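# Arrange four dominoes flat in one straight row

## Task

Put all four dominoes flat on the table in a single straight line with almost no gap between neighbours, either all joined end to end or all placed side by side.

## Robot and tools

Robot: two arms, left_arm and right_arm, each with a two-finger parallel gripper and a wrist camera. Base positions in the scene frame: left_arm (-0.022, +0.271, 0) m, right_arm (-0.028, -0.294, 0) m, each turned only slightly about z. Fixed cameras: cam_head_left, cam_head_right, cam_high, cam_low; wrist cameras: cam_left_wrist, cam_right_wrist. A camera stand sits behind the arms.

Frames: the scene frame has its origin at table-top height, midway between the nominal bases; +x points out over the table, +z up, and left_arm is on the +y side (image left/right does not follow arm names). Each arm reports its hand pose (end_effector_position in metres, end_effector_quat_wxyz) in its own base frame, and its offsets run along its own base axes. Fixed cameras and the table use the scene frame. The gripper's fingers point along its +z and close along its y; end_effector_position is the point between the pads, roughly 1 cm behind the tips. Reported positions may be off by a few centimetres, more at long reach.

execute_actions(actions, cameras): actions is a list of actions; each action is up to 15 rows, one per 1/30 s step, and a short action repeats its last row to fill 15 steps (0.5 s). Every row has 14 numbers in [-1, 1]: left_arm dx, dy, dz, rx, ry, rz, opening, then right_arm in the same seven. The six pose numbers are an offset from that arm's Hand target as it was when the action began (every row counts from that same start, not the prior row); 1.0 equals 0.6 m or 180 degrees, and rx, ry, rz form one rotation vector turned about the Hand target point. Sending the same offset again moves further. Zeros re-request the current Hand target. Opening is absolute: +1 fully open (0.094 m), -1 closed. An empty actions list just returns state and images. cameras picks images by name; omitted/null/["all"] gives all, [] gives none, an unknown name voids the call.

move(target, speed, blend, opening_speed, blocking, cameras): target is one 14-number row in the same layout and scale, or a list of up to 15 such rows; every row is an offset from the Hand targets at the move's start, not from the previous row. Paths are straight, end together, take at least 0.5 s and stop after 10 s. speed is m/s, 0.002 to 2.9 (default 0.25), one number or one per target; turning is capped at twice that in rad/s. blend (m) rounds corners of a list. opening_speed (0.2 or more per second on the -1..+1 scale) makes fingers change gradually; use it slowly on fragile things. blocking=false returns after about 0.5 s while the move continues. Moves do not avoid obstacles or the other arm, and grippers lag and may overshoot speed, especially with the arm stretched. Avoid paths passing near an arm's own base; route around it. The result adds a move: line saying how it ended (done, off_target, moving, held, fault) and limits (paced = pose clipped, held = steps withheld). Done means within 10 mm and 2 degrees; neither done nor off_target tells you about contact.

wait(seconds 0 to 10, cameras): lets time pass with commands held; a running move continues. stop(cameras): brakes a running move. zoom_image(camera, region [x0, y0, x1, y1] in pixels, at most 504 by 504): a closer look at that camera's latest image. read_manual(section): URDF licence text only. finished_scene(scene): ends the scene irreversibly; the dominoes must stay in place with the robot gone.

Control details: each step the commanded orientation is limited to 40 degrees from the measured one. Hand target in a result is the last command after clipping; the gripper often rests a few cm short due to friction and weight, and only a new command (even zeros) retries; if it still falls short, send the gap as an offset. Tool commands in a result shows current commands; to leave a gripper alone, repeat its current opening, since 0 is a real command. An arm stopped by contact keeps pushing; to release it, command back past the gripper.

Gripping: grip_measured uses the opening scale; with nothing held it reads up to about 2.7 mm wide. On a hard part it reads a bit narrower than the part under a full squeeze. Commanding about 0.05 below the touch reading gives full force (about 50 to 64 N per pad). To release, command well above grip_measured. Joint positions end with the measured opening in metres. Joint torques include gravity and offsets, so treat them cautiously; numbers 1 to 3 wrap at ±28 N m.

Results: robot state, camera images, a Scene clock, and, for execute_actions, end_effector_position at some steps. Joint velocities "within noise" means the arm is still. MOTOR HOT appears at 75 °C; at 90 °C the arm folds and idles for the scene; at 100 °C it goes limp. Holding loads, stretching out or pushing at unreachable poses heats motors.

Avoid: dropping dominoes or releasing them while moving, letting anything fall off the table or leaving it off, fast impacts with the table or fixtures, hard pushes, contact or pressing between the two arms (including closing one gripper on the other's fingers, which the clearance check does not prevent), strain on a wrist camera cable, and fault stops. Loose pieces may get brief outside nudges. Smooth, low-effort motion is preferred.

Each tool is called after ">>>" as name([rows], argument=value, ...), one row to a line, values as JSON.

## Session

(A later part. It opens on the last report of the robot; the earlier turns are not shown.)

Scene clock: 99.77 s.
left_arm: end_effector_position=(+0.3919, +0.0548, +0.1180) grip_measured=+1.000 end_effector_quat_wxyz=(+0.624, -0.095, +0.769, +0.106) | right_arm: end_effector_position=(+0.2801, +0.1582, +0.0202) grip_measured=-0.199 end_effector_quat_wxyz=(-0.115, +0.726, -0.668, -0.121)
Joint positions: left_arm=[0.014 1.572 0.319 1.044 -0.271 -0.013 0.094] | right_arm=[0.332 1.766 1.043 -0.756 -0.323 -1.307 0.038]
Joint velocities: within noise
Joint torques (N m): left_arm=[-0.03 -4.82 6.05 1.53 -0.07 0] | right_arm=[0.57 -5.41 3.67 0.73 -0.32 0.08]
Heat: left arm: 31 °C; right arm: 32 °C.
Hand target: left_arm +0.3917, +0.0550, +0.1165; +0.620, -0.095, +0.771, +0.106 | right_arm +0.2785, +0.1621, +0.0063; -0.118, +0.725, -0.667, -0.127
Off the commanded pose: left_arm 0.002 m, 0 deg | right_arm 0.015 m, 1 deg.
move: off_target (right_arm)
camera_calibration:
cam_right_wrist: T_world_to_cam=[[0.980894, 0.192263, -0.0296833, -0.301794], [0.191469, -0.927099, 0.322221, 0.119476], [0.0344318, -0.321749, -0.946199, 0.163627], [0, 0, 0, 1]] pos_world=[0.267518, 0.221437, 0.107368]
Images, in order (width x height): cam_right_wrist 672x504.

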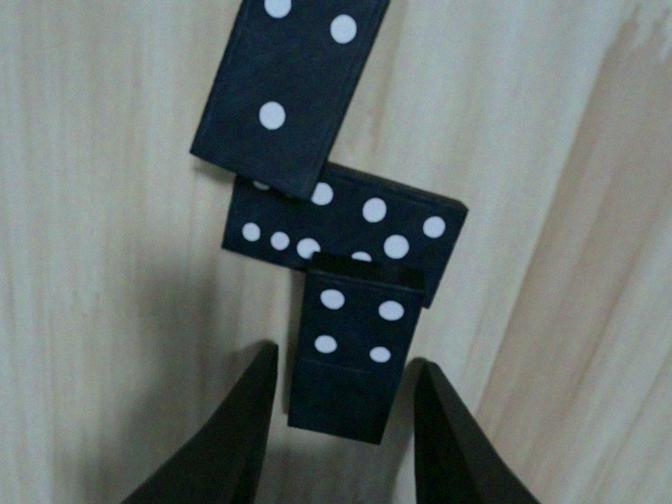

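>>> move(target=[0,0,0,0,0,0,1,0,0,0.004,0,0,0,-0.8], opening_speed=0.3, cameras=["cam_right_wrist"])

>>> move(target=[0,0,0,0,0,0,1,0.005,-0.003,0.15,0,0,0,-0.8], speed=0.1, cameras=["cam_right_wrist","cam_low"])

>>> zoom_image(camera="cam_low", region=[270, 130, 450, 290])

Scene clock: 105.10 s.
left_arm: end_effector_position=(+0.3919, +0.0548, +0.1180) grip_measured=+1.000 end_effector_quat_wxyz=(+0.624, -0.095, +0.769, +0.106) | right_arm: end_effector_position=(+0.2862, +0.1599, +0.0204) grip_measured=-0.498 end_effector_quat_wxyz=(-0.126, +0.726, -0.666, -0.113)
Joint positions: left_arm=[0.014 1.572 0.319 1.044 -0.271 -0.013 0.094] | right_arm=[0.332 1.766 1.041 -0.728 -0.321 -1.306 0.024]
Joint velocities: within noise
Joint torques (N m): left_arm=[-0.03 -4.81 6.05 1.53 -0.07 0] | right_arm=[0.57 -5.71 4.29 0.42 -0.34 0.07]
Heat: left arm: 31 °C; right arm: 31 °C.
Hand target: left_arm +0.3917, +0.0550, +0.1165; +0.620, -0.095, +0.771, +0.106 | right_arm +0.2785, +0.1621, +0.0086; -0.118, +0.725, -0.667, -0.127
Off the commanded pose: left_arm 0.002 m, 0 deg | right_arm 0.014 m, 2 deg.
move: off_target (right_arm)
camera_calibration:
cam_right_wrist: T_world_to_cam=[[0.981516, 0.191359, -0.00276812, -0.308664], [0.182111, -0.92944, 0.3209, 0.122909], [0.0588343, -0.315473, -0.947109, 0.156124], [0, 0, 0, 1]] pos_world=[0.27139, 0.222555, 0.107571]
Images, in order (width x height): cam_right_wrist 672x504.

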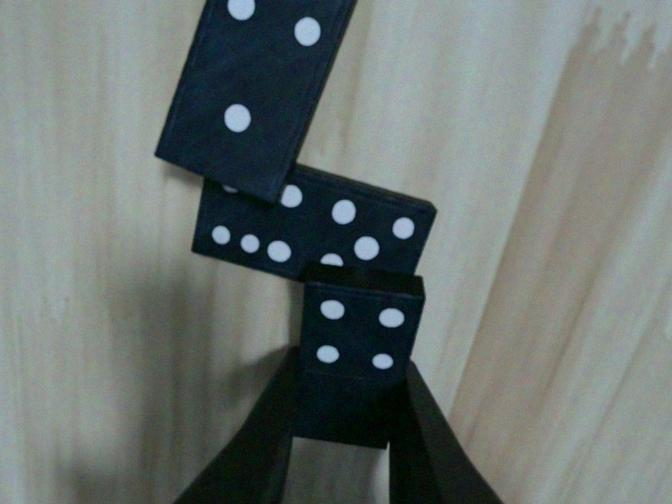

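Scene clock: 106.77 s.
left_arm: end_effector_position=(+0.3919, +0.0548, +0.1180) grip_measured=+1.000 end_effector_quat_wxyz=(+0.624, -0.095, +0.769, +0.106) | right_arm: end_effector_position=(+0.2753, +0.1562, +0.0810) grip_measured=-0.498 end_effector_quat_wxyz=(-0.094, +0.724, -0.671, -0.131)
Joint positions: left_arm=[0.014 1.572 0.319 1.044 -0.271 -0.013 0.094] | right_arm=[0.332 1.704 1.232 -1.053 -0.321 -1.306 0.024]
Joint velocities: within noise
Joint torques (N m): left_arm=[-0.03 -4.82 6.06 1.53 -0.07 0.01] | right_arm=[-0.29 -9.66 9.5 -0.05 -0.38 -0.03]
Heat: left arm: 31 °C; right arm: 31 °C.
Hand target: left_arm +0.3917, +0.0550, +0.1165; +0.620, -0.095, +0.771, +0.106 | right_arm +0.2815, +0.1603, +0.0986; -0.118, +0.725, -0.667, -0.127
Off the commanded pose: left_arm 0.002 m, 0 deg | right_arm 0.019 m, 3 deg.
move: off_target (right_arm)
camera_calibration:
cam_right_wrist: T_world_to_cam=[[0.97878, 0.190451, -0.0756227, -0.290233], [0.204798, -0.921641, 0.329598, 0.0937678], [-0.00692485, -0.338091, -0.941088, 0.234233], [0, 0, 0, 1]] pos_world=[0.266493, 0.220887, 0.167579]
Images, in order (width x height): cam_low 672x504, cam_right_wrist 672x504.

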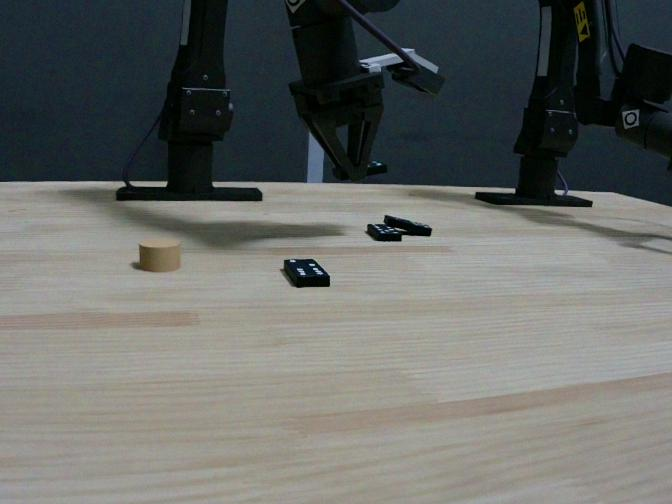

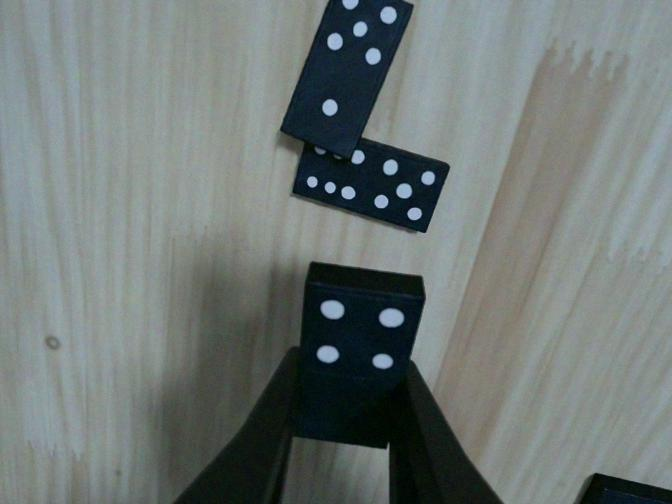

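Scaled by 2.800 from the camera's 672x504 image, which has a finer 960x720 frame.

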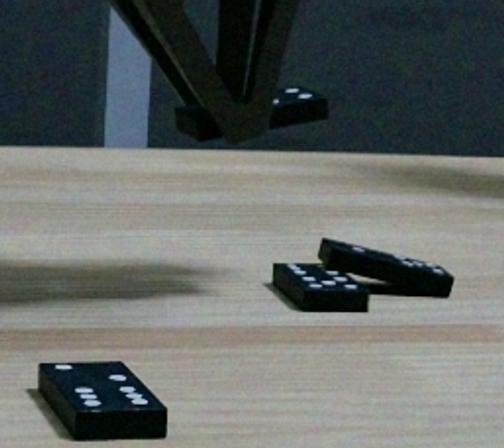

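>>> move(target=[0,0,0,0,0,0,1,0.1175,-0.139,0.02,-0.0548,0.0503,-0.5187,-0.8], speed=0.2, cameras=["cam_right_wrist","cam_low"])

>>> zoom_image(camera="cam_low", region=[210, 130, 390, 290])

Scene clock: 116.87 s.
left_arm: end_effector_position=(+0.3919, +0.0548, +0.1180) grip_measured=+1.000 end_effector_quat_wxyz=(+0.624, -0.095, +0.769, +0.106) | right_arm: end_effector_position=(+0.3432, +0.0781, +0.1024) grip_measured=-0.498 end_effector_quat_wxyz=(+0.058, -0.017, +0.998, +0.003)
Joint positions: left_arm=[0.014 1.572 0.319 1.044 -0.271 -0.013 0.094] | right_arm=[0.231 1.771 1.427 -1.112 0.019 0.196 0.024]
Joint velocities: within noise
Joint torques (N m): left_arm=[-0.03 -4.82 6.05 1.53 -0.06 0.01] | right_arm=[-0.32 -7.53 10.28 0.12 0.11 0.11]
Heat: left arm: 32 °C; right arm: 32 °C.
Hand target: left_arm +0.3917, +0.0550, +0.1165; +0.620, -0.095, +0.771, +0.106 | right_arm +0.3520, +0.0769, +0.1106; +0.070, -0.009, +0.998, +0.001
Off the commanded pose: left_arm 0.002 m, 0 deg | right_arm 0.012 m, 2 deg.
move: off_target (right_arm)
camera_calibration:
cam_right_wrist: T_world_to_cam=[[0.134625, -0.988935, -0.062312, 0.0403136], [-0.843248, -0.147364, 0.51693, 0.280952], [-0.520393, -0.0170474, -0.853757, 0.370606], [0, 0, 0, 1]] pos_world=[0.424345, 0.0875876, 0.173687]
Images, in order (width x height): cam_low 672x504, cam_right_wrist 672x504.

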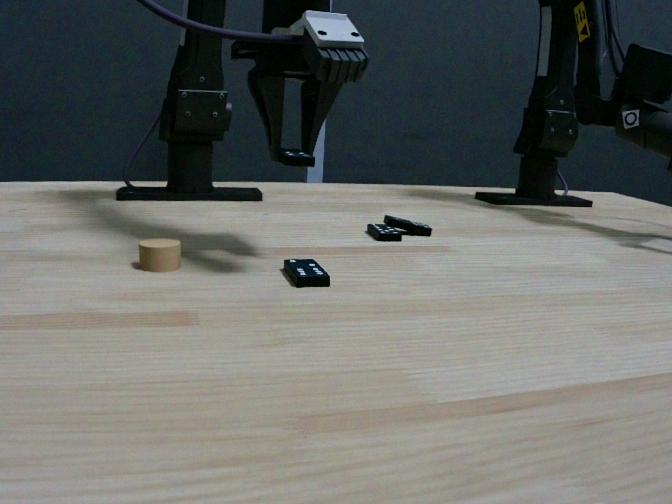

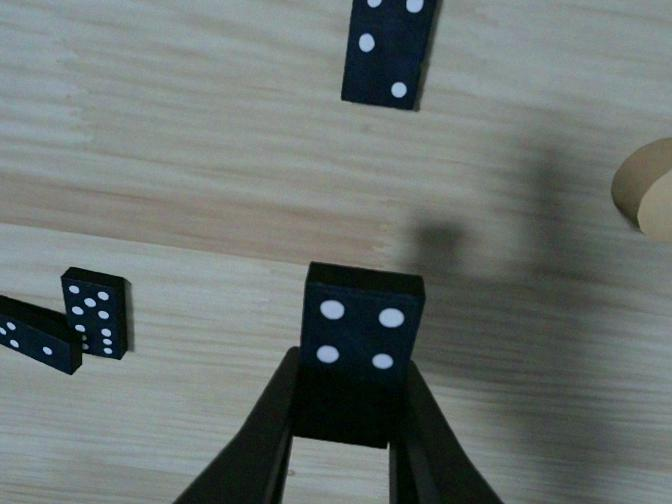

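Scaled by 2.800 from the camera's 672x504 image, which has a finer 960x720 frame.

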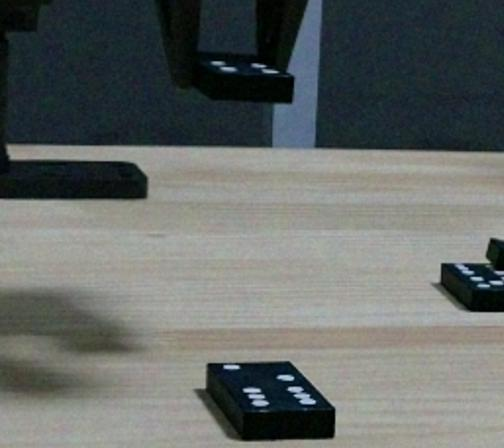

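>>> move(target=[0,0,0,0,0,0,1,0.005,0.001,-0.12,0,0,0,-0.8], speed=0.1, cameras=["cam_right_wrist"])

Scene clock: 119.63 s.
left_arm: end_effector_position=(+0.3919, +0.0548, +0.1180) grip_measured=+1.000 end_effector_quat_wxyz=(+0.624, -0.095, +0.769, +0.106) | right_arm: end_effector_position=(+0.3534, +0.0805, +0.0418) grip_measured=-0.498 end_effector_quat_wxyz=(+0.066, -0.017, +0.998, +0.004)
Joint positions: left_arm=[0.014 1.572 0.319 1.044 -0.271 -0.013 0.094] | right_arm=[0.231 1.845 1.271 -0.866 0.019 0.196 0.024]
Joint velocities: within noise
Joint torques (N m): left_arm=[-0.02 -4.82 6.05 1.53 -0.06 0.01] | right_arm=[-0.42 -8.42 5.79 0.42 0.13 0.11]
Heat: left arm: 32 °C; right arm: 32 °C.
Hand target: left_arm +0.3917, +0.0550, +0.1165; +0.620, -0.095, +0.771, +0.106 | right_arm +0.3550, +0.0775, +0.0386; +0.070, -0.009, +0.998, +0.001
Off the commanded pose: left_arm 0.002 m, 0 deg | right_arm 0.005 m, 1 deg.
move: done
camera_calibration:
cam_right_wrist: T_world_to_cam=[[0.135164, -0.988787, -0.0634954, 0.0372611], [-0.851283, -0.148681, 0.503201, 0.324799], [-0.506999, -0.0139621, -0.861833, 0.319571], [0, 0, 0, 1]] pos_world=[0.433481, 0.0895965, 0.114344]
Images, in order (width x height): cam_right_wrist 672x504.

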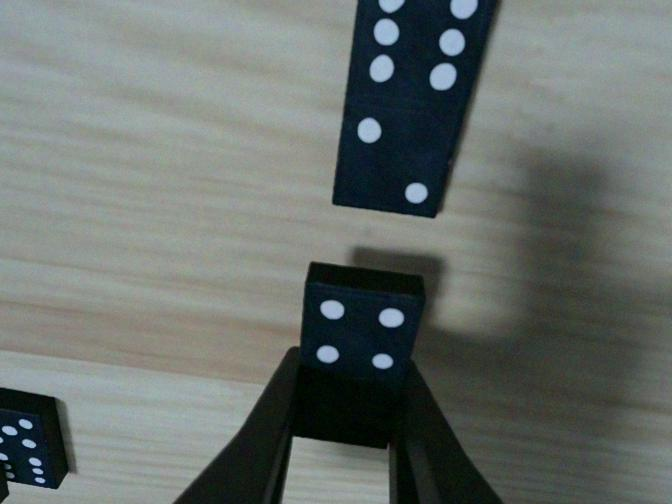

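>>> move([
  [0,0,0,0,0,0,1,0.002,-0.0065,-0.02,0,0,-0.002,-0.8],
  [0,0,0,0,0,0,1,0.001,-0.0065,-0.06,0,0,-0.002,-0.8],
], speed=[0.05,0.025], cameras=["cam_right_wrist"])

Scene clock: 125.07 s.
left_arm: end_effector_position=(+0.3919, +0.0548, +0.1180) grip_measured=+1.000 end_effector_quat_wxyz=(+0.624, -0.095, +0.769, +0.106) | right_arm: end_effector_position=(+0.3550, +0.0766, +0.0200) grip_measured=-0.498 end_effector_quat_wxyz=(+0.069, -0.011, +0.998, +0.005)
Joint positions: left_arm=[0.014 1.572 0.319 1.044 -0.271 -0.013 0.094] | right_arm=[0.219 1.873 1.214 -0.774 0.019 0.196 0.024]
Joint velocities: within noise
Joint torques (N m): left_arm=[-0.02 -4.82 6.05 1.53 -0.07 0] | right_arm=[-0.34 -6.49 3.51 0.83 0.09 0.09]
Heat: left arm: 32 °C; right arm: 32 °C.
Hand target: left_arm +0.3917, +0.0550, +0.1165; +0.620, -0.095, +0.771, +0.106 | right_arm +0.3556, +0.0736, +0.0026; +0.070, -0.006, +0.998, +0.001
Off the commanded pose: left_arm 0.002 m, 0 deg | right_arm 0.018 m, 1 deg.
move: off_target (right_arm)
camera_calibration:
cam_right_wrist: T_world_to_cam=[[0.124199, -0.990188, -0.0640463, 0.0358682], [-0.856136, -0.139567, 0.497546, 0.337695], [-0.501603, -0.00696242, -0.86507, 0.299107], [0, 0, 0, 1]] pos_world=[0.434691, 0.0847298, 0.0930265]
Images, in order (width x height): cam_right_wrist 672x504.

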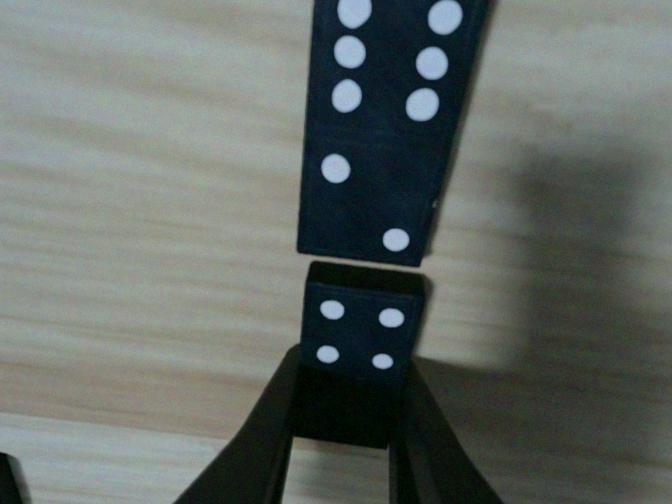

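>>> move(target=[0,0,0,0,0,0,1,-0.002,0,-0.005,0,0,0,-0.8], speed=0.025, cameras=[])

>>> move(target=[0,0,0,0,0,0,1,0,0,0.003,0,0,0,-0.25], opening_speed=0.3, cameras=["cam_right_wrist"])

>>> move(target=[0,0,0,0,0,0,1,-0.01,0,0.14,0,0,0,-0.25], speed=0.08, cameras=["cam_right_wrist","cam_low"])

Scene clock: 128.60 s.
left_arm: end_effector_position=(+0.3919, +0.0548, +0.1180) grip_measured=+1.000 end_effector_quat_wxyz=(+0.624, -0.095, +0.769, +0.106) | right_arm: end_effector_position=(+0.3548, +0.0765, +0.0197) grip_measured=-0.498 end_effector_quat_wxyz=(+0.072, -0.011, +0.997, +0.005)
Joint positions: left_arm=[0.014 1.572 0.319 1.044 -0.271 -0.013 0.094] | right_arm=[0.219 1.868 1.206 -0.765 0.019 0.196 0.024]
Joint velocities: within noise
Joint torques (N m): left_arm=[-0.02 -4.81 6.05 1.53 -0.07 0.01] | right_arm=[-0.24 -6.06 3.22 0.88 0.1 0.06]
Heat: left arm: 32 °C; right arm: 31 °C.
Hand target: left_arm +0.3917, +0.0550, +0.1165; +0.620, -0.095, +0.771, +0.106 | right_arm +0.3543, +0.0736, -0.0005; +0.069, -0.006, +0.998, +0.001
Off the commanded pose: left_arm 0.002 m, 0 deg | right_arm 0.020 m, 1 deg.
move: off_target (right_arm)
No camera images: "cameras" was empty.

Scene clock: 130.63 s.
left_arm: end_effector_position=(+0.3919, +0.0548, +0.1180) grip_measured=+1.000 end_effector_quat_wxyz=(+0.624, -0.095, +0.769, +0.106) | right_arm: end_effector_position=(+0.3562, +0.0785, +0.0201) grip_measured=-0.252 end_effector_quat_wxyz=(+0.075, -0.011, +0.997, +0.010)
Joint positions: left_arm=[0.014 1.572 0.319 1.044 -0.271 -0.013 0.094] | right_arm=[0.219 1.867 1.205 -0.757 0.011 0.196 0.035]
Joint velocities: within noise
Joint torques (N m): left_arm=[-0.02 -4.82 6.05 1.53 -0.06 0] | right_arm=[-0.35 -6.2 3.66 0.79 0.19 0.09]
Heat: left arm: 32 °C; right arm: 31 °C.
Hand target: left_arm +0.3917, +0.0550, +0.1165; +0.620, -0.095, +0.771, +0.106 | right_arm +0.3544, +0.0735, +0.0014; +0.070, -0.006, +0.998, +0.001
Off the commanded pose: left_arm 0.002 m, 0 deg | right_arm 0.019 m, 1 deg.
move: off_target (right_arm)
camera_calibration:
cam_right_wrist: T_world_to_cam=[[0.125939, -0.989272, -0.0740275, 0.0371207], [-0.861624, -0.146062, 0.486077, 0.341578], [-0.491675, 0.00256769, -0.870775, 0.295687], [0, 0, 0, 1]] pos_world=[0.435019, 0.0858549, 0.0941916]
Images, in order (width x height): cam_right_wrist 672x504.

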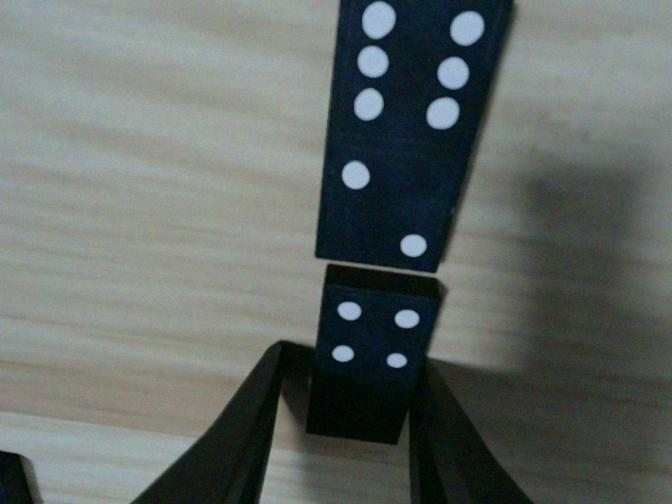

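Scene clock: 132.40 s.
left_arm: end_effector_position=(+0.3919, +0.0548, +0.1180) grip_measured=+1.000 end_effector_quat_wxyz=(+0.624, -0.095, +0.769, +0.106) | right_arm: end_effector_position=(+0.3385, +0.0730, +0.0658) grip_measured=-0.251 end_effector_quat_wxyz=(+0.042, -0.011, +0.999, -0.001)
Joint positions: left_arm=[0.014 1.572 0.319 1.044 -0.271 -0.013 0.094] | right_arm=[0.219 1.804 1.324 -1.01 0.019 0.196 0.035]
Joint velocities: within noise
Joint torques (N m): left_arm=[-0.03 -4.81 6.05 1.53 -0.07 0] | right_arm=[0.1 -11.07 9.62 0.08 0.11 0.13]
Heat: left arm: 32 °C; right arm: 31 °C.
Hand target: left_arm +0.3917, +0.0550, +0.1165; +0.620, -0.095, +0.771, +0.106 | right_arm +0.3484, +0.0736, +0.0854; +0.070, -0.006, +0.998, +0.001
Off the commanded pose: left_arm 0.002 m, 0 deg | right_arm 0.022 m, 3 deg.
move: off_target (right_arm)
camera_calibration:
cam_right_wrist: T_world_to_cam=[[0.120533, -0.99095, -0.0590779, 0.0382285], [-0.827345, -0.133165, 0.54568, 0.286771], [-0.548609, -0.0168945, -0.835908, 0.345261], [0, 0, 0, 1]] pos_world=[0.422064, 0.0819034, 0.13438]
Images, in order (width x height): cam_low 672x504, cam_right_wrist 672x504.

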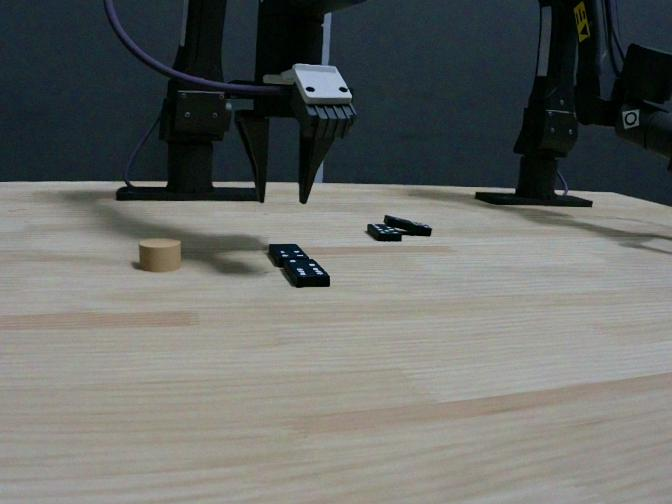

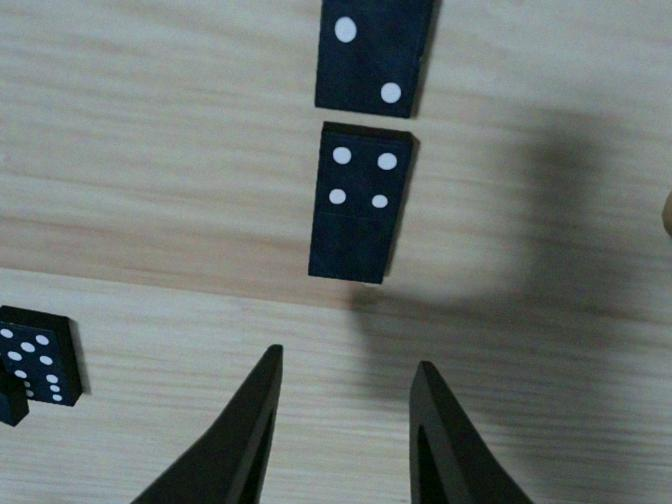

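>>> move(target=[0,0,0,0,0,0,1,-0.102,0.204,0.033,0,-0.039,-0.003,-0.15], speed=0.15, cameras=["cam_right_wrist"])

Scene clock: 147.90 s.
left_arm: end_effector_position=(+0.3919, +0.0548, +0.1180) grip_measured=+1.000 end_effector_quat_wxyz=(+0.624, -0.095, +0.769, +0.106) | right_arm: end_effector_position=(+0.2822, +0.1964, +0.0944) grip_measured=-0.151 end_effector_quat_wxyz=(+0.110, -0.010, +0.994, -0.007)
Joint positions: left_arm=[0.014 1.572 0.319 1.044 -0.271 -0.013 0.094] | right_arm=[0.682 1.697 1.295 -1.003 0.146 0.649 0.04]
Joint velocities: within noise
Joint torques (N m): left_arm=[-0.03 -4.81 6.05 1.53 -0.07 0.01] | right_arm=[-0.06 -10.14 7.09 0.43 0.27 0.12]
Heat: left arm: 33 °C; right arm: 31 °C.
Hand target: left_arm +0.3917, +0.0550, +0.1165; +0.620, -0.095, +0.771, +0.106 | right_arm +0.2872, +0.1960, +0.1051; +0.130, -0.001, +0.991, +0.000
Off the commanded pose: left_arm 0.002 m, 0 deg | right_arm 0.012 m, 3 deg.
move: off_target (right_arm)
camera_calibration:
cam_right_wrist: T_world_to_cam=[[0.124553, -0.99168, -0.0325091, 0.165508], [-0.894194, -0.126388, 0.429468, 0.269593], [-0.430004, -0.0244222, -0.902497, 0.314499], [0, 0, 0, 1]] pos_world=[0.355689, 0.205885, 0.173434]
Images, in order (width x height): cam_right_wrist 672x504.

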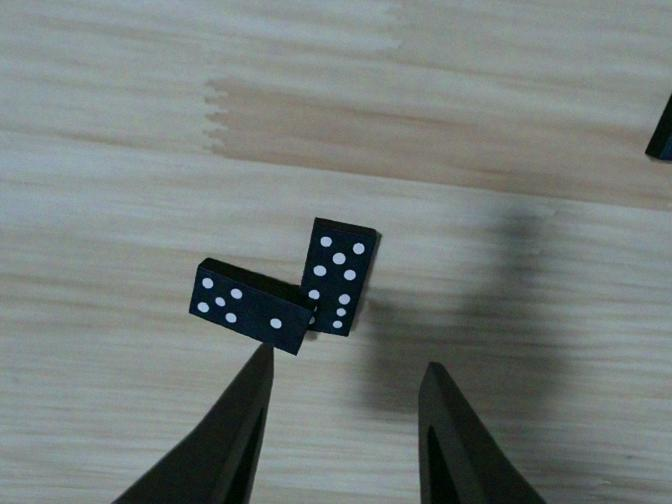

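>>> move(target=[0,0,0,0,0,0,1,-0.005,0.003,-0.12,0,0,-0.01,-0.2], speed=0.1, cameras=["cam_right_wrist"])

Scene clock: 155.97 s.
left_arm: end_effector_position=(+0.3919, +0.0548, +0.1180) grip_measured=+1.000 end_effector_quat_wxyz=(+0.624, -0.095, +0.769, +0.106) | right_arm: end_effector_position=(+0.2832, +0.1985, +0.0355) grip_measured=-0.199 end_effector_quat_wxyz=(+0.124, +0.010, +0.992, +0.002)
Joint positions: left_arm=[0.014 1.572 0.319 1.044 -0.271 -0.013 0.094] | right_arm=[0.689 1.743 1.097 -0.731 0.156 0.695 0.038]
Joint velocities: within noise
Joint torques (N m): left_arm=[-0.03 -4.81 6.05 1.53 -0.06 0.01] | right_arm=[0.59 -7.51 5.86 0.51 0.26 0.12]
Heat: left arm: 33 °C; right arm: 31 °C.
Hand target: left_arm +0.3917, +0.0550, +0.1165; +0.620, -0.095, +0.771, +0.106 | right_arm +0.2841, +0.1978, +0.0332; +0.130, +0.014, +0.991, -0.002
Off the commanded pose: left_arm 0.002 m, 0 deg | right_arm 0.003 m, 1 deg.
move: done
camera_calibration:
cam_right_wrist: T_world_to_cam=[[0.0874928, -0.99483, -0.0515651, 0.17738], [-0.910463, -0.100863, 0.401103, 0.296541], [-0.40423, 0.0118545, -0.914581, 0.247821], [0, 0, 0, 1]] pos_world=[0.354647, 0.203435, 0.116856]
Images, in order (width x height): cam_right_wrist 672x504.

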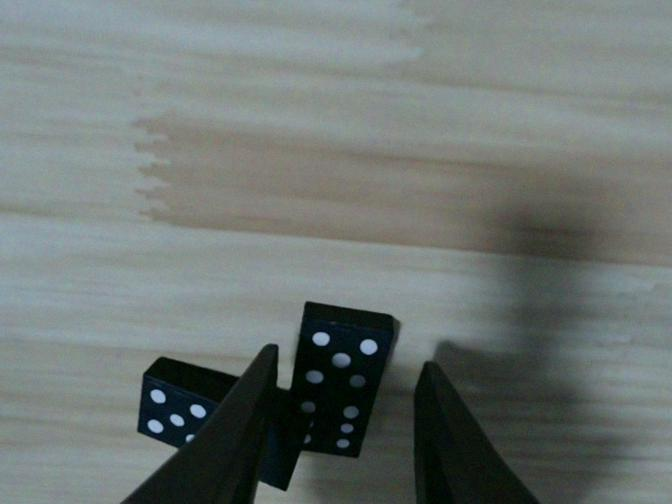

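>>> move([
  [0,0,0,0,0,0,1,0.004,0,0,0,0,-0.004,-0.25],
  [0,0,0,0,0,0,1,0.004,0,-0.045,0,0,-0.004,-0.25],
], speed=0.05, cameras=["cam_right_wrist"])

>>> zoom_image(camera="cam_right_wrist", region=[130, 250, 450, 500])

Scene clock: 162.30 s.
left_arm: end_effector_position=(+0.3919, +0.0548, +0.1180) grip_measured=+1.000 end_effector_quat_wxyz=(+0.624, -0.095, +0.769, +0.106) | right_arm: end_effector_position=(+0.2861, +0.1988, +0.0210) grip_measured=-0.249 end_effector_quat_wxyz=(+0.128, +0.016, +0.992, +0.001)
Joint positions: left_arm=[0.014 1.572 0.319 1.044 -0.271 -0.013 0.094] | right_arm=[0.689 1.773 1.068 -0.668 0.164 0.705 0.035]
Joint velocities: within noise
Joint torques (N m): left_arm=[-0.02 -4.82 6.05 1.53 -0.07 0] | right_arm=[0.18 -5.5 3.97 0.9 0.2 0.1]
Heat: left arm: 33 °C; right arm: 31 °C.
Hand target: left_arm +0.3917, +0.0550, +0.1165; +0.620, -0.095, +0.771, +0.106 | right_arm +0.2865, +0.1978, +0.0061; +0.130, +0.020, +0.991, -0.003
Off the commanded pose: left_arm 0.002 m, 0 deg | right_arm 0.015 m, 1 deg.
move: off_target (right_arm)
camera_calibration:
cam_right_wrist: T_world_to_cam=[[0.0763799, -0.995854, -0.0494084, 0.180045], [-0.915044, -0.0896929, 0.393254, 0.304281], [-0.396055, 0.0151741, -0.918101, 0.232763], [0, 0, 0, 1]] pos_world=[0.356866, 0.203058, 0.102936]
Images, in order (width x height): cam_right_wrist 672x504.

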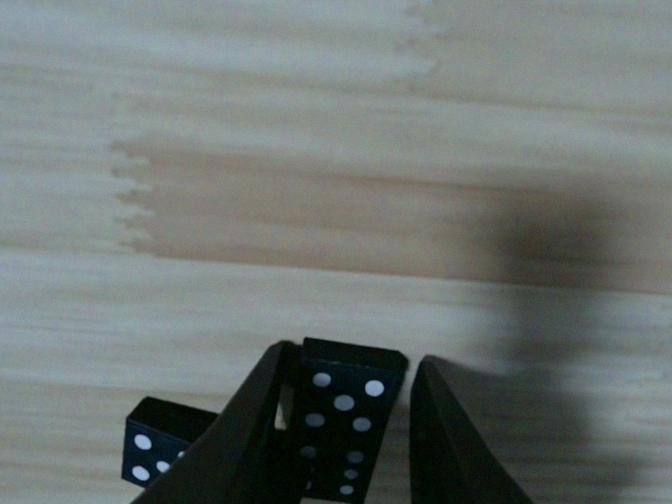

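Scaled by 1.575 from the camera's 672x504 image, which has a finer 960x720 frame.

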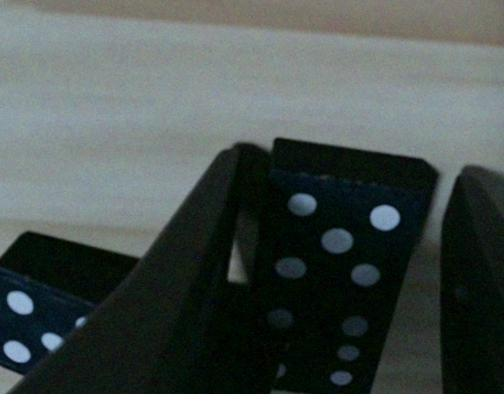

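>>> move(target=[0,0,0,0,0,0,1,0,0,0.005,0,0,0,-0.8], opening_speed=0.3, cameras=["cam_right_wrist"])

>>> move(target=[0,0,0,0,0,0,1,0.075,-0.003,0.007,0,0,0,-0.8], speed=0.04, cameras=["cam_right_wrist"])

>>> move(target=[0,0,0,0,0,0,1,0.005,-0.003,0.14,0,0,0,-0.8], speed=0.1, cameras=["cam_right_wrist","cam_low"])

Scene clock: 167.67 s.
left_arm: end_effector_position=(+0.3919, +0.0548, +0.1180) grip_measured=+1.000 end_effector_quat_wxyz=(+0.624, -0.095, +0.769, +0.106) | right_arm: end_effector_position=(+0.2871, +0.2035, +0.0214) grip_measured=-0.503 end_effector_quat_wxyz=(+0.130, +0.015, +0.991, +0.011)
Joint positions: left_arm=[0.014 1.572 0.319 1.044 -0.271 -0.013 0.094] | right_arm=[0.692 1.773 1.068 -0.653 0.152 0.705 0.023]
Joint velocities: within noise
Joint torques (N m): left_arm=[-0.03 -4.81 6.05 1.53 -0.06 0] | right_arm=[0.02 -6 4.41 0.7 0.32 0.12]
Heat: left arm: 33 °C; right arm: 30 °C.
Hand target: left_arm +0.3917, +0.0550, +0.1165; +0.620, -0.095, +0.771, +0.106 | right_arm +0.2866, +0.1978, +0.0091; +0.130, +0.020, +0.991, -0.003
Off the commanded pose: left_arm 0.002 m, 0 deg | right_arm 0.014 m, 2 deg.
move: off_target (right_arm)
camera_calibration:
cam_right_wrist: T_world_to_cam=[[0.0813474, -0.994365, -0.0679802, 0.183297], [-0.916199, -0.101456, 0.387667, 0.308355], [-0.392379, 0.0307477, -0.91929, 0.229306], [0, 0, 0, 1]] pos_world=[0.357579, 0.206498, 0.10372]
Images, in order (width x height): cam_right_wrist 672x504.

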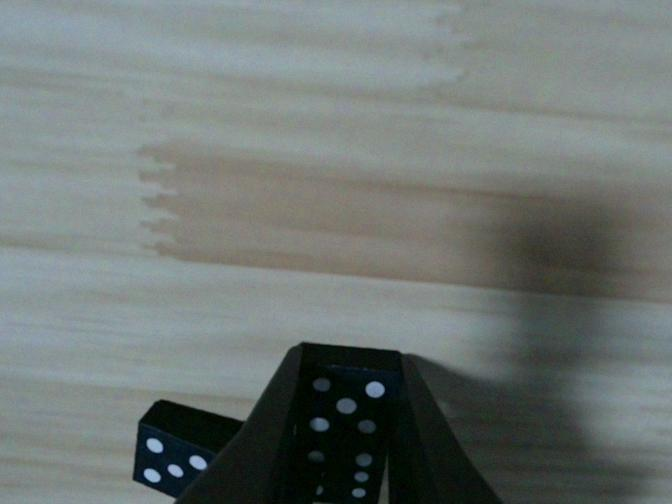

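Scene clock: 169.20 s.
left_arm: end_effector_position=(+0.3919, +0.0548, +0.1180) grip_measured=+1.000 end_effector_quat_wxyz=(+0.624, -0.095, +0.769, +0.106) | right_arm: end_effector_position=(+0.3275, +0.2001, +0.0224) grip_measured=-0.503 end_effector_quat_wxyz=(+0.137, +0.020, +0.990, +0.010)
Joint positions: left_arm=[0.014 1.572 0.319 1.044 -0.271 -0.013 0.094] | right_arm=[0.614 1.866 1.189 -0.659 0.146 0.637 0.023]
Joint velocities: within noise
Joint torques (N m): left_arm=[-0.03 -4.82 6.05 1.53 -0.07 0] | right_arm=[-0.98 -5.94 7.71 0.4 0.19 -0.05]
Heat: left arm: 33 °C; right arm: 30 °C.
Hand target: left_arm +0.3917, +0.0550, +0.1165; +0.620, -0.095, +0.771, +0.106 | right_arm +0.3315, +0.1961, +0.0134; +0.131, +0.020, +0.991, -0.003
Off the commanded pose: left_arm 0.002 m, 0 deg | right_arm 0.011 m, 2 deg.
move: off_target (right_arm)
camera_calibration:
cam_right_wrist: T_world_to_cam=[[0.0717892, -0.995204, -0.0664481, 0.179979], [-0.922394, -0.0915908, 0.375234, 0.344991], [-0.379521, 0.0343536, -0.924545, 0.241397], [0, 0, 0, 1]] pos_world=[0.396912, 0.202421, 0.105689]
Images, in order (width x height): cam_right_wrist 672x504.

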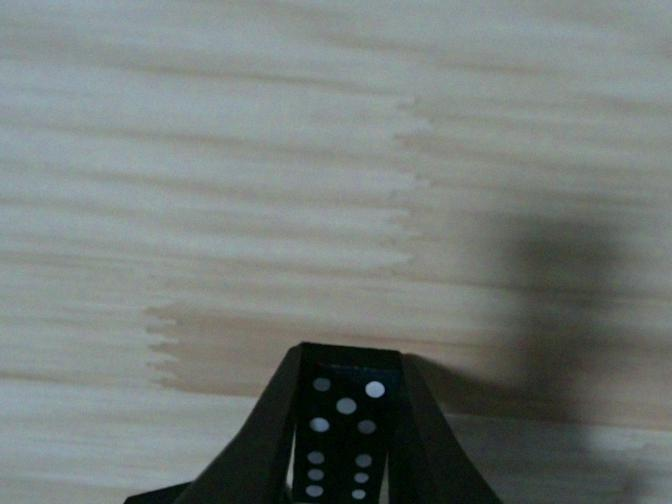

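Scene clock: 170.83 s.
left_arm: end_effector_position=(+0.3919, +0.0548, +0.1180) grip_measured=+1.000 end_effector_quat_wxyz=(+0.624, -0.095, +0.769, +0.106) | right_arm: end_effector_position=(+0.3257, +0.1925, +0.0768) grip_measured=-0.503 end_effector_quat_wxyz=(+0.107, +0.019, +0.994, -0.013)
Joint positions: left_arm=[0.014 1.572 0.319 1.044 -0.271 -0.013 0.094] | right_arm=[0.6 1.843 1.401 -0.969 0.146 0.628 0.023]
Joint velocities: within noise
Joint torques (N m): left_arm=[-0.03 -4.81 6.05 1.53 -0.07 0.01] | right_arm=[-0.59 -11.59 9.77 0.2 0.19 -0.05]
Heat: left arm: 33 °C; right arm: 31 °C.
Hand target: left_arm +0.3917, +0.0550, +0.1165; +0.620, -0.095, +0.771, +0.106 | right_arm +0.3346, +0.1941, +0.0974; +0.130, +0.021, +0.991, -0.003
Off the commanded pose: left_arm 0.002 m, 0 deg | right_arm 0.023 m, 3 deg.
move: off_target (right_arm)
camera_calibration:
cam_right_wrist: T_world_to_cam=[[0.064477, -0.997579, -0.0260634, 0.175892], [-0.897992, -0.0693925, 0.434506, 0.305446], [-0.435263, -0.00461092, -0.900292, 0.314989], [0, 0, 0, 1]] pos_world=[0.40005, 0.198114, 0.155449]
Images, in order (width x height): cam_low 672x504, cam_right_wrist 672x504.

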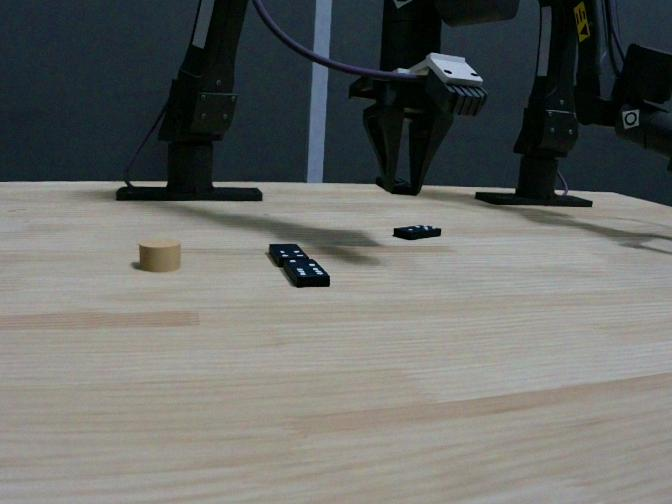

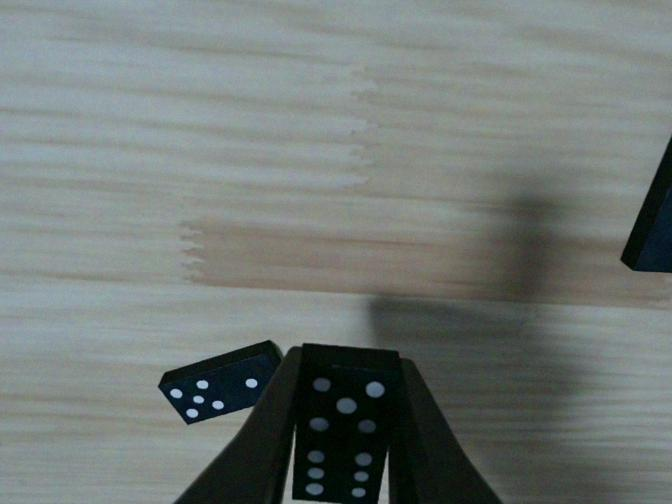

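>>> move(target=[0,0,0,0,0,0,1,-0.022,-0.199,0.021,0,0,0.022,-0.8], speed=0.15, cameras=["cam_right_wrist"])

>>> move(target=[0,0,0,0,0,0,1,-0.002,-0.001,-0.115,0,0,0,-0.8], speed=0.08, cameras=["cam_right_wrist"])

Scene clock: 178.10 s.
left_arm: end_effector_position=(+0.3919, +0.0548, +0.1180) grip_measured=+1.000 end_effector_quat_wxyz=(+0.624, -0.095, +0.769, +0.106) | right_arm: end_effector_position=(+0.3225, +0.0747, +0.1052) grip_measured=-0.503 end_effector_quat_wxyz=(+0.119, -0.010, +0.993, -0.002)
Joint positions: left_arm=[0.014 1.572 0.319 1.044 -0.271 -0.013 0.094] | right_arm=[0.258 1.586 1.211 -0.966 0.062 0.232 0.023]
Joint velocities: within noise
Joint torques (N m): left_arm=[-0.02 -4.82 6.05 1.53 -0.07 0.01] | right_arm=[0.09 -8.92 5.81 0.51 0.03 -0.08]
Heat: left arm: 33 °C; right arm: 32 °C.
Hand target: left_arm +0.3917, +0.0550, +0.1165; +0.620, -0.095, +0.771, +0.106 | right_arm +0.3214, +0.0747, +0.1099; +0.130, -0.014, +0.991, +0.002
Off the commanded pose: left_arm 0.002 m, 0 deg | right_arm 0.005 m, 1 deg.
move: done
camera_calibration:
cam_right_wrist: T_world_to_cam=[[0.125301, -0.991316, -0.0398976, 0.0406626], [-0.902031, -0.130575, 0.411449, 0.290336], [-0.413086, -0.0155662, -0.910559, 0.333444], [0, 0, 0, 1]] pos_world=[0.394538, 0.0834106, 0.185784]
Images, in order (width x height): cam_right_wrist 672x504.

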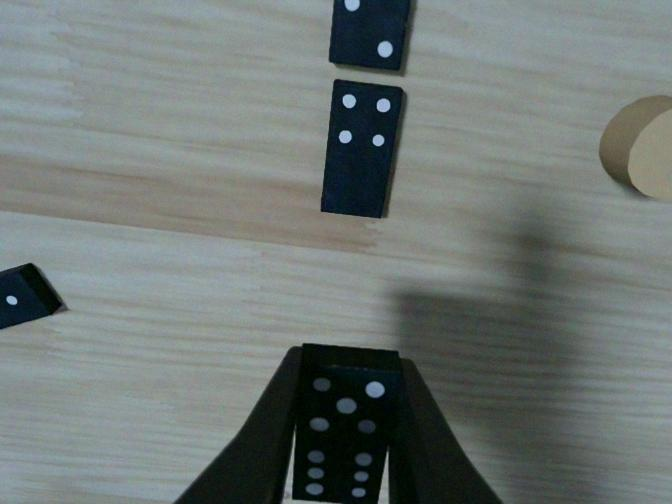

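Scene clock: 179.67 s.
left_arm: end_effector_position=(+0.3919, +0.0548, +0.1180) grip_measured=+1.000 end_effector_quat_wxyz=(+0.624, -0.095, +0.769, +0.106) | right_arm: end_effector_position=(+0.3193, +0.0740, +0.0436) grip_measured=-0.503 end_effector_quat_wxyz=(+0.127, -0.010, +0.992, +0.001)
Joint positions: left_arm=[0.014 1.572 0.319 1.044 -0.271 -0.013 0.094] | right_arm=[0.258 1.62 0.989 -0.691 0.061 0.231 0.023]
Joint velocities: within noise
Joint torques (N m): left_arm=[-0.03 -4.82 6.05 1.53 -0.07 0.01] | right_arm=[-0.17 -6.31 5.86 0.66 -0.01 -0.06]
Heat: left arm: 33 °C; right arm: 31 °C.
Hand target: left_arm +0.3917, +0.0550, +0.1165; +0.620, -0.095, +0.771, +0.106 | right_arm +0.3201, +0.0741, +0.0409; +0.130, -0.014, +0.991, +0.002
Off the commanded pose: left_arm 0.002 m, 0 deg | right_arm 0.003 m, 1 deg.
move: done
camera_calibration:
cam_right_wrist: T_world_to_cam=[[0.127335, -0.990939, -0.0427207, 0.0373872], [-0.908789, -0.133817, 0.395215, 0.315775], [-0.397351, -0.0115004, -0.917595, 0.270973], [0, 0, 0, 1]] pos_world=[0.389884, 0.0824208, 0.125442]
Images, in order (width x height): cam_right_wrist 672x504.

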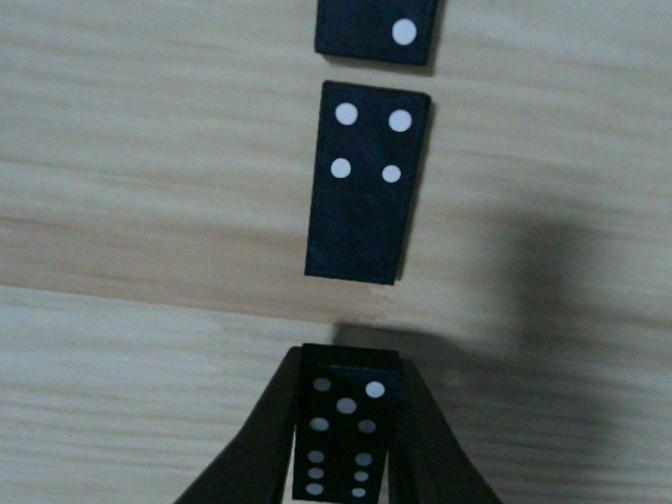

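>>> move(target=[0,0,0,0,0,0,1,-0.005,0.002,-0.06,0,0,0,-0.8], speed=0.03, cameras=["cam_right_wrist"])

Scene clock: 184.97 s.
left_arm: end_effector_position=(+0.3919, +0.0548, +0.1180) grip_measured=+1.000 end_effector_quat_wxyz=(+0.624, -0.095, +0.769, +0.106) | right_arm: end_effector_position=(+0.3218, +0.0747, +0.0206) grip_measured=-0.503 end_effector_quat_wxyz=(+0.138, -0.010, +0.990, +0.003)
Joint positions: left_arm=[0.014 1.572 0.319 1.044 -0.271 -0.013 0.094] | right_arm=[0.258 1.652 0.917 -0.564 0.061 0.23 0.023]
Joint velocities: within noise
Joint torques (N m): left_arm=[-0.03 -4.82 6.05 1.53 -0.07 0] | right_arm=[0.62 -4.55 3.79 0.91 0.03 0]
Heat: left arm: 34 °C; right arm: 31 °C.
Hand target: left_arm +0.3917, +0.0550, +0.1165; +0.620, -0.095, +0.771, +0.106 | right_arm +0.3173, +0.0753, +0.0050; +0.131, -0.014, +0.991, +0.002
Off the commanded pose: left_arm 0.002 m, 0 deg | right_arm 0.016 m, 1 deg.
move: off_target (right_arm)
camera_calibration:
cam_right_wrist: T_world_to_cam=[[0.128607, -0.990651, -0.0455171, 0.0363567], [-0.917129, -0.136272, 0.374572, 0.330579], [-0.377273, -0.00642736, -0.92608, 0.244212], [0, 0, 0, 1]] pos_world=[0.390642, 0.0826352, 0.103989]
Images, in order (width x height): cam_right_wrist 672x504.

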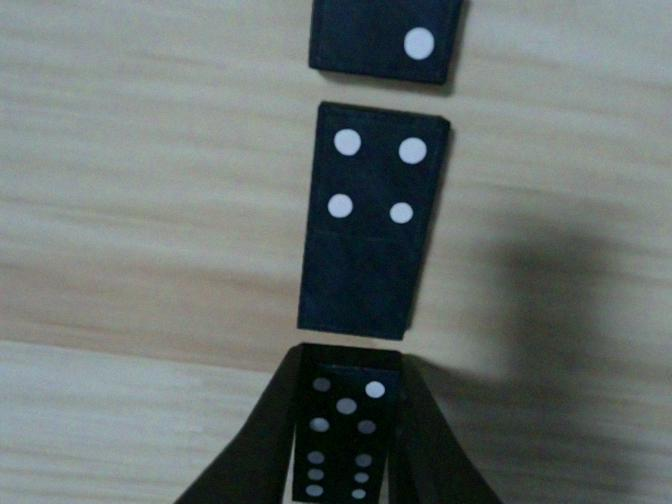

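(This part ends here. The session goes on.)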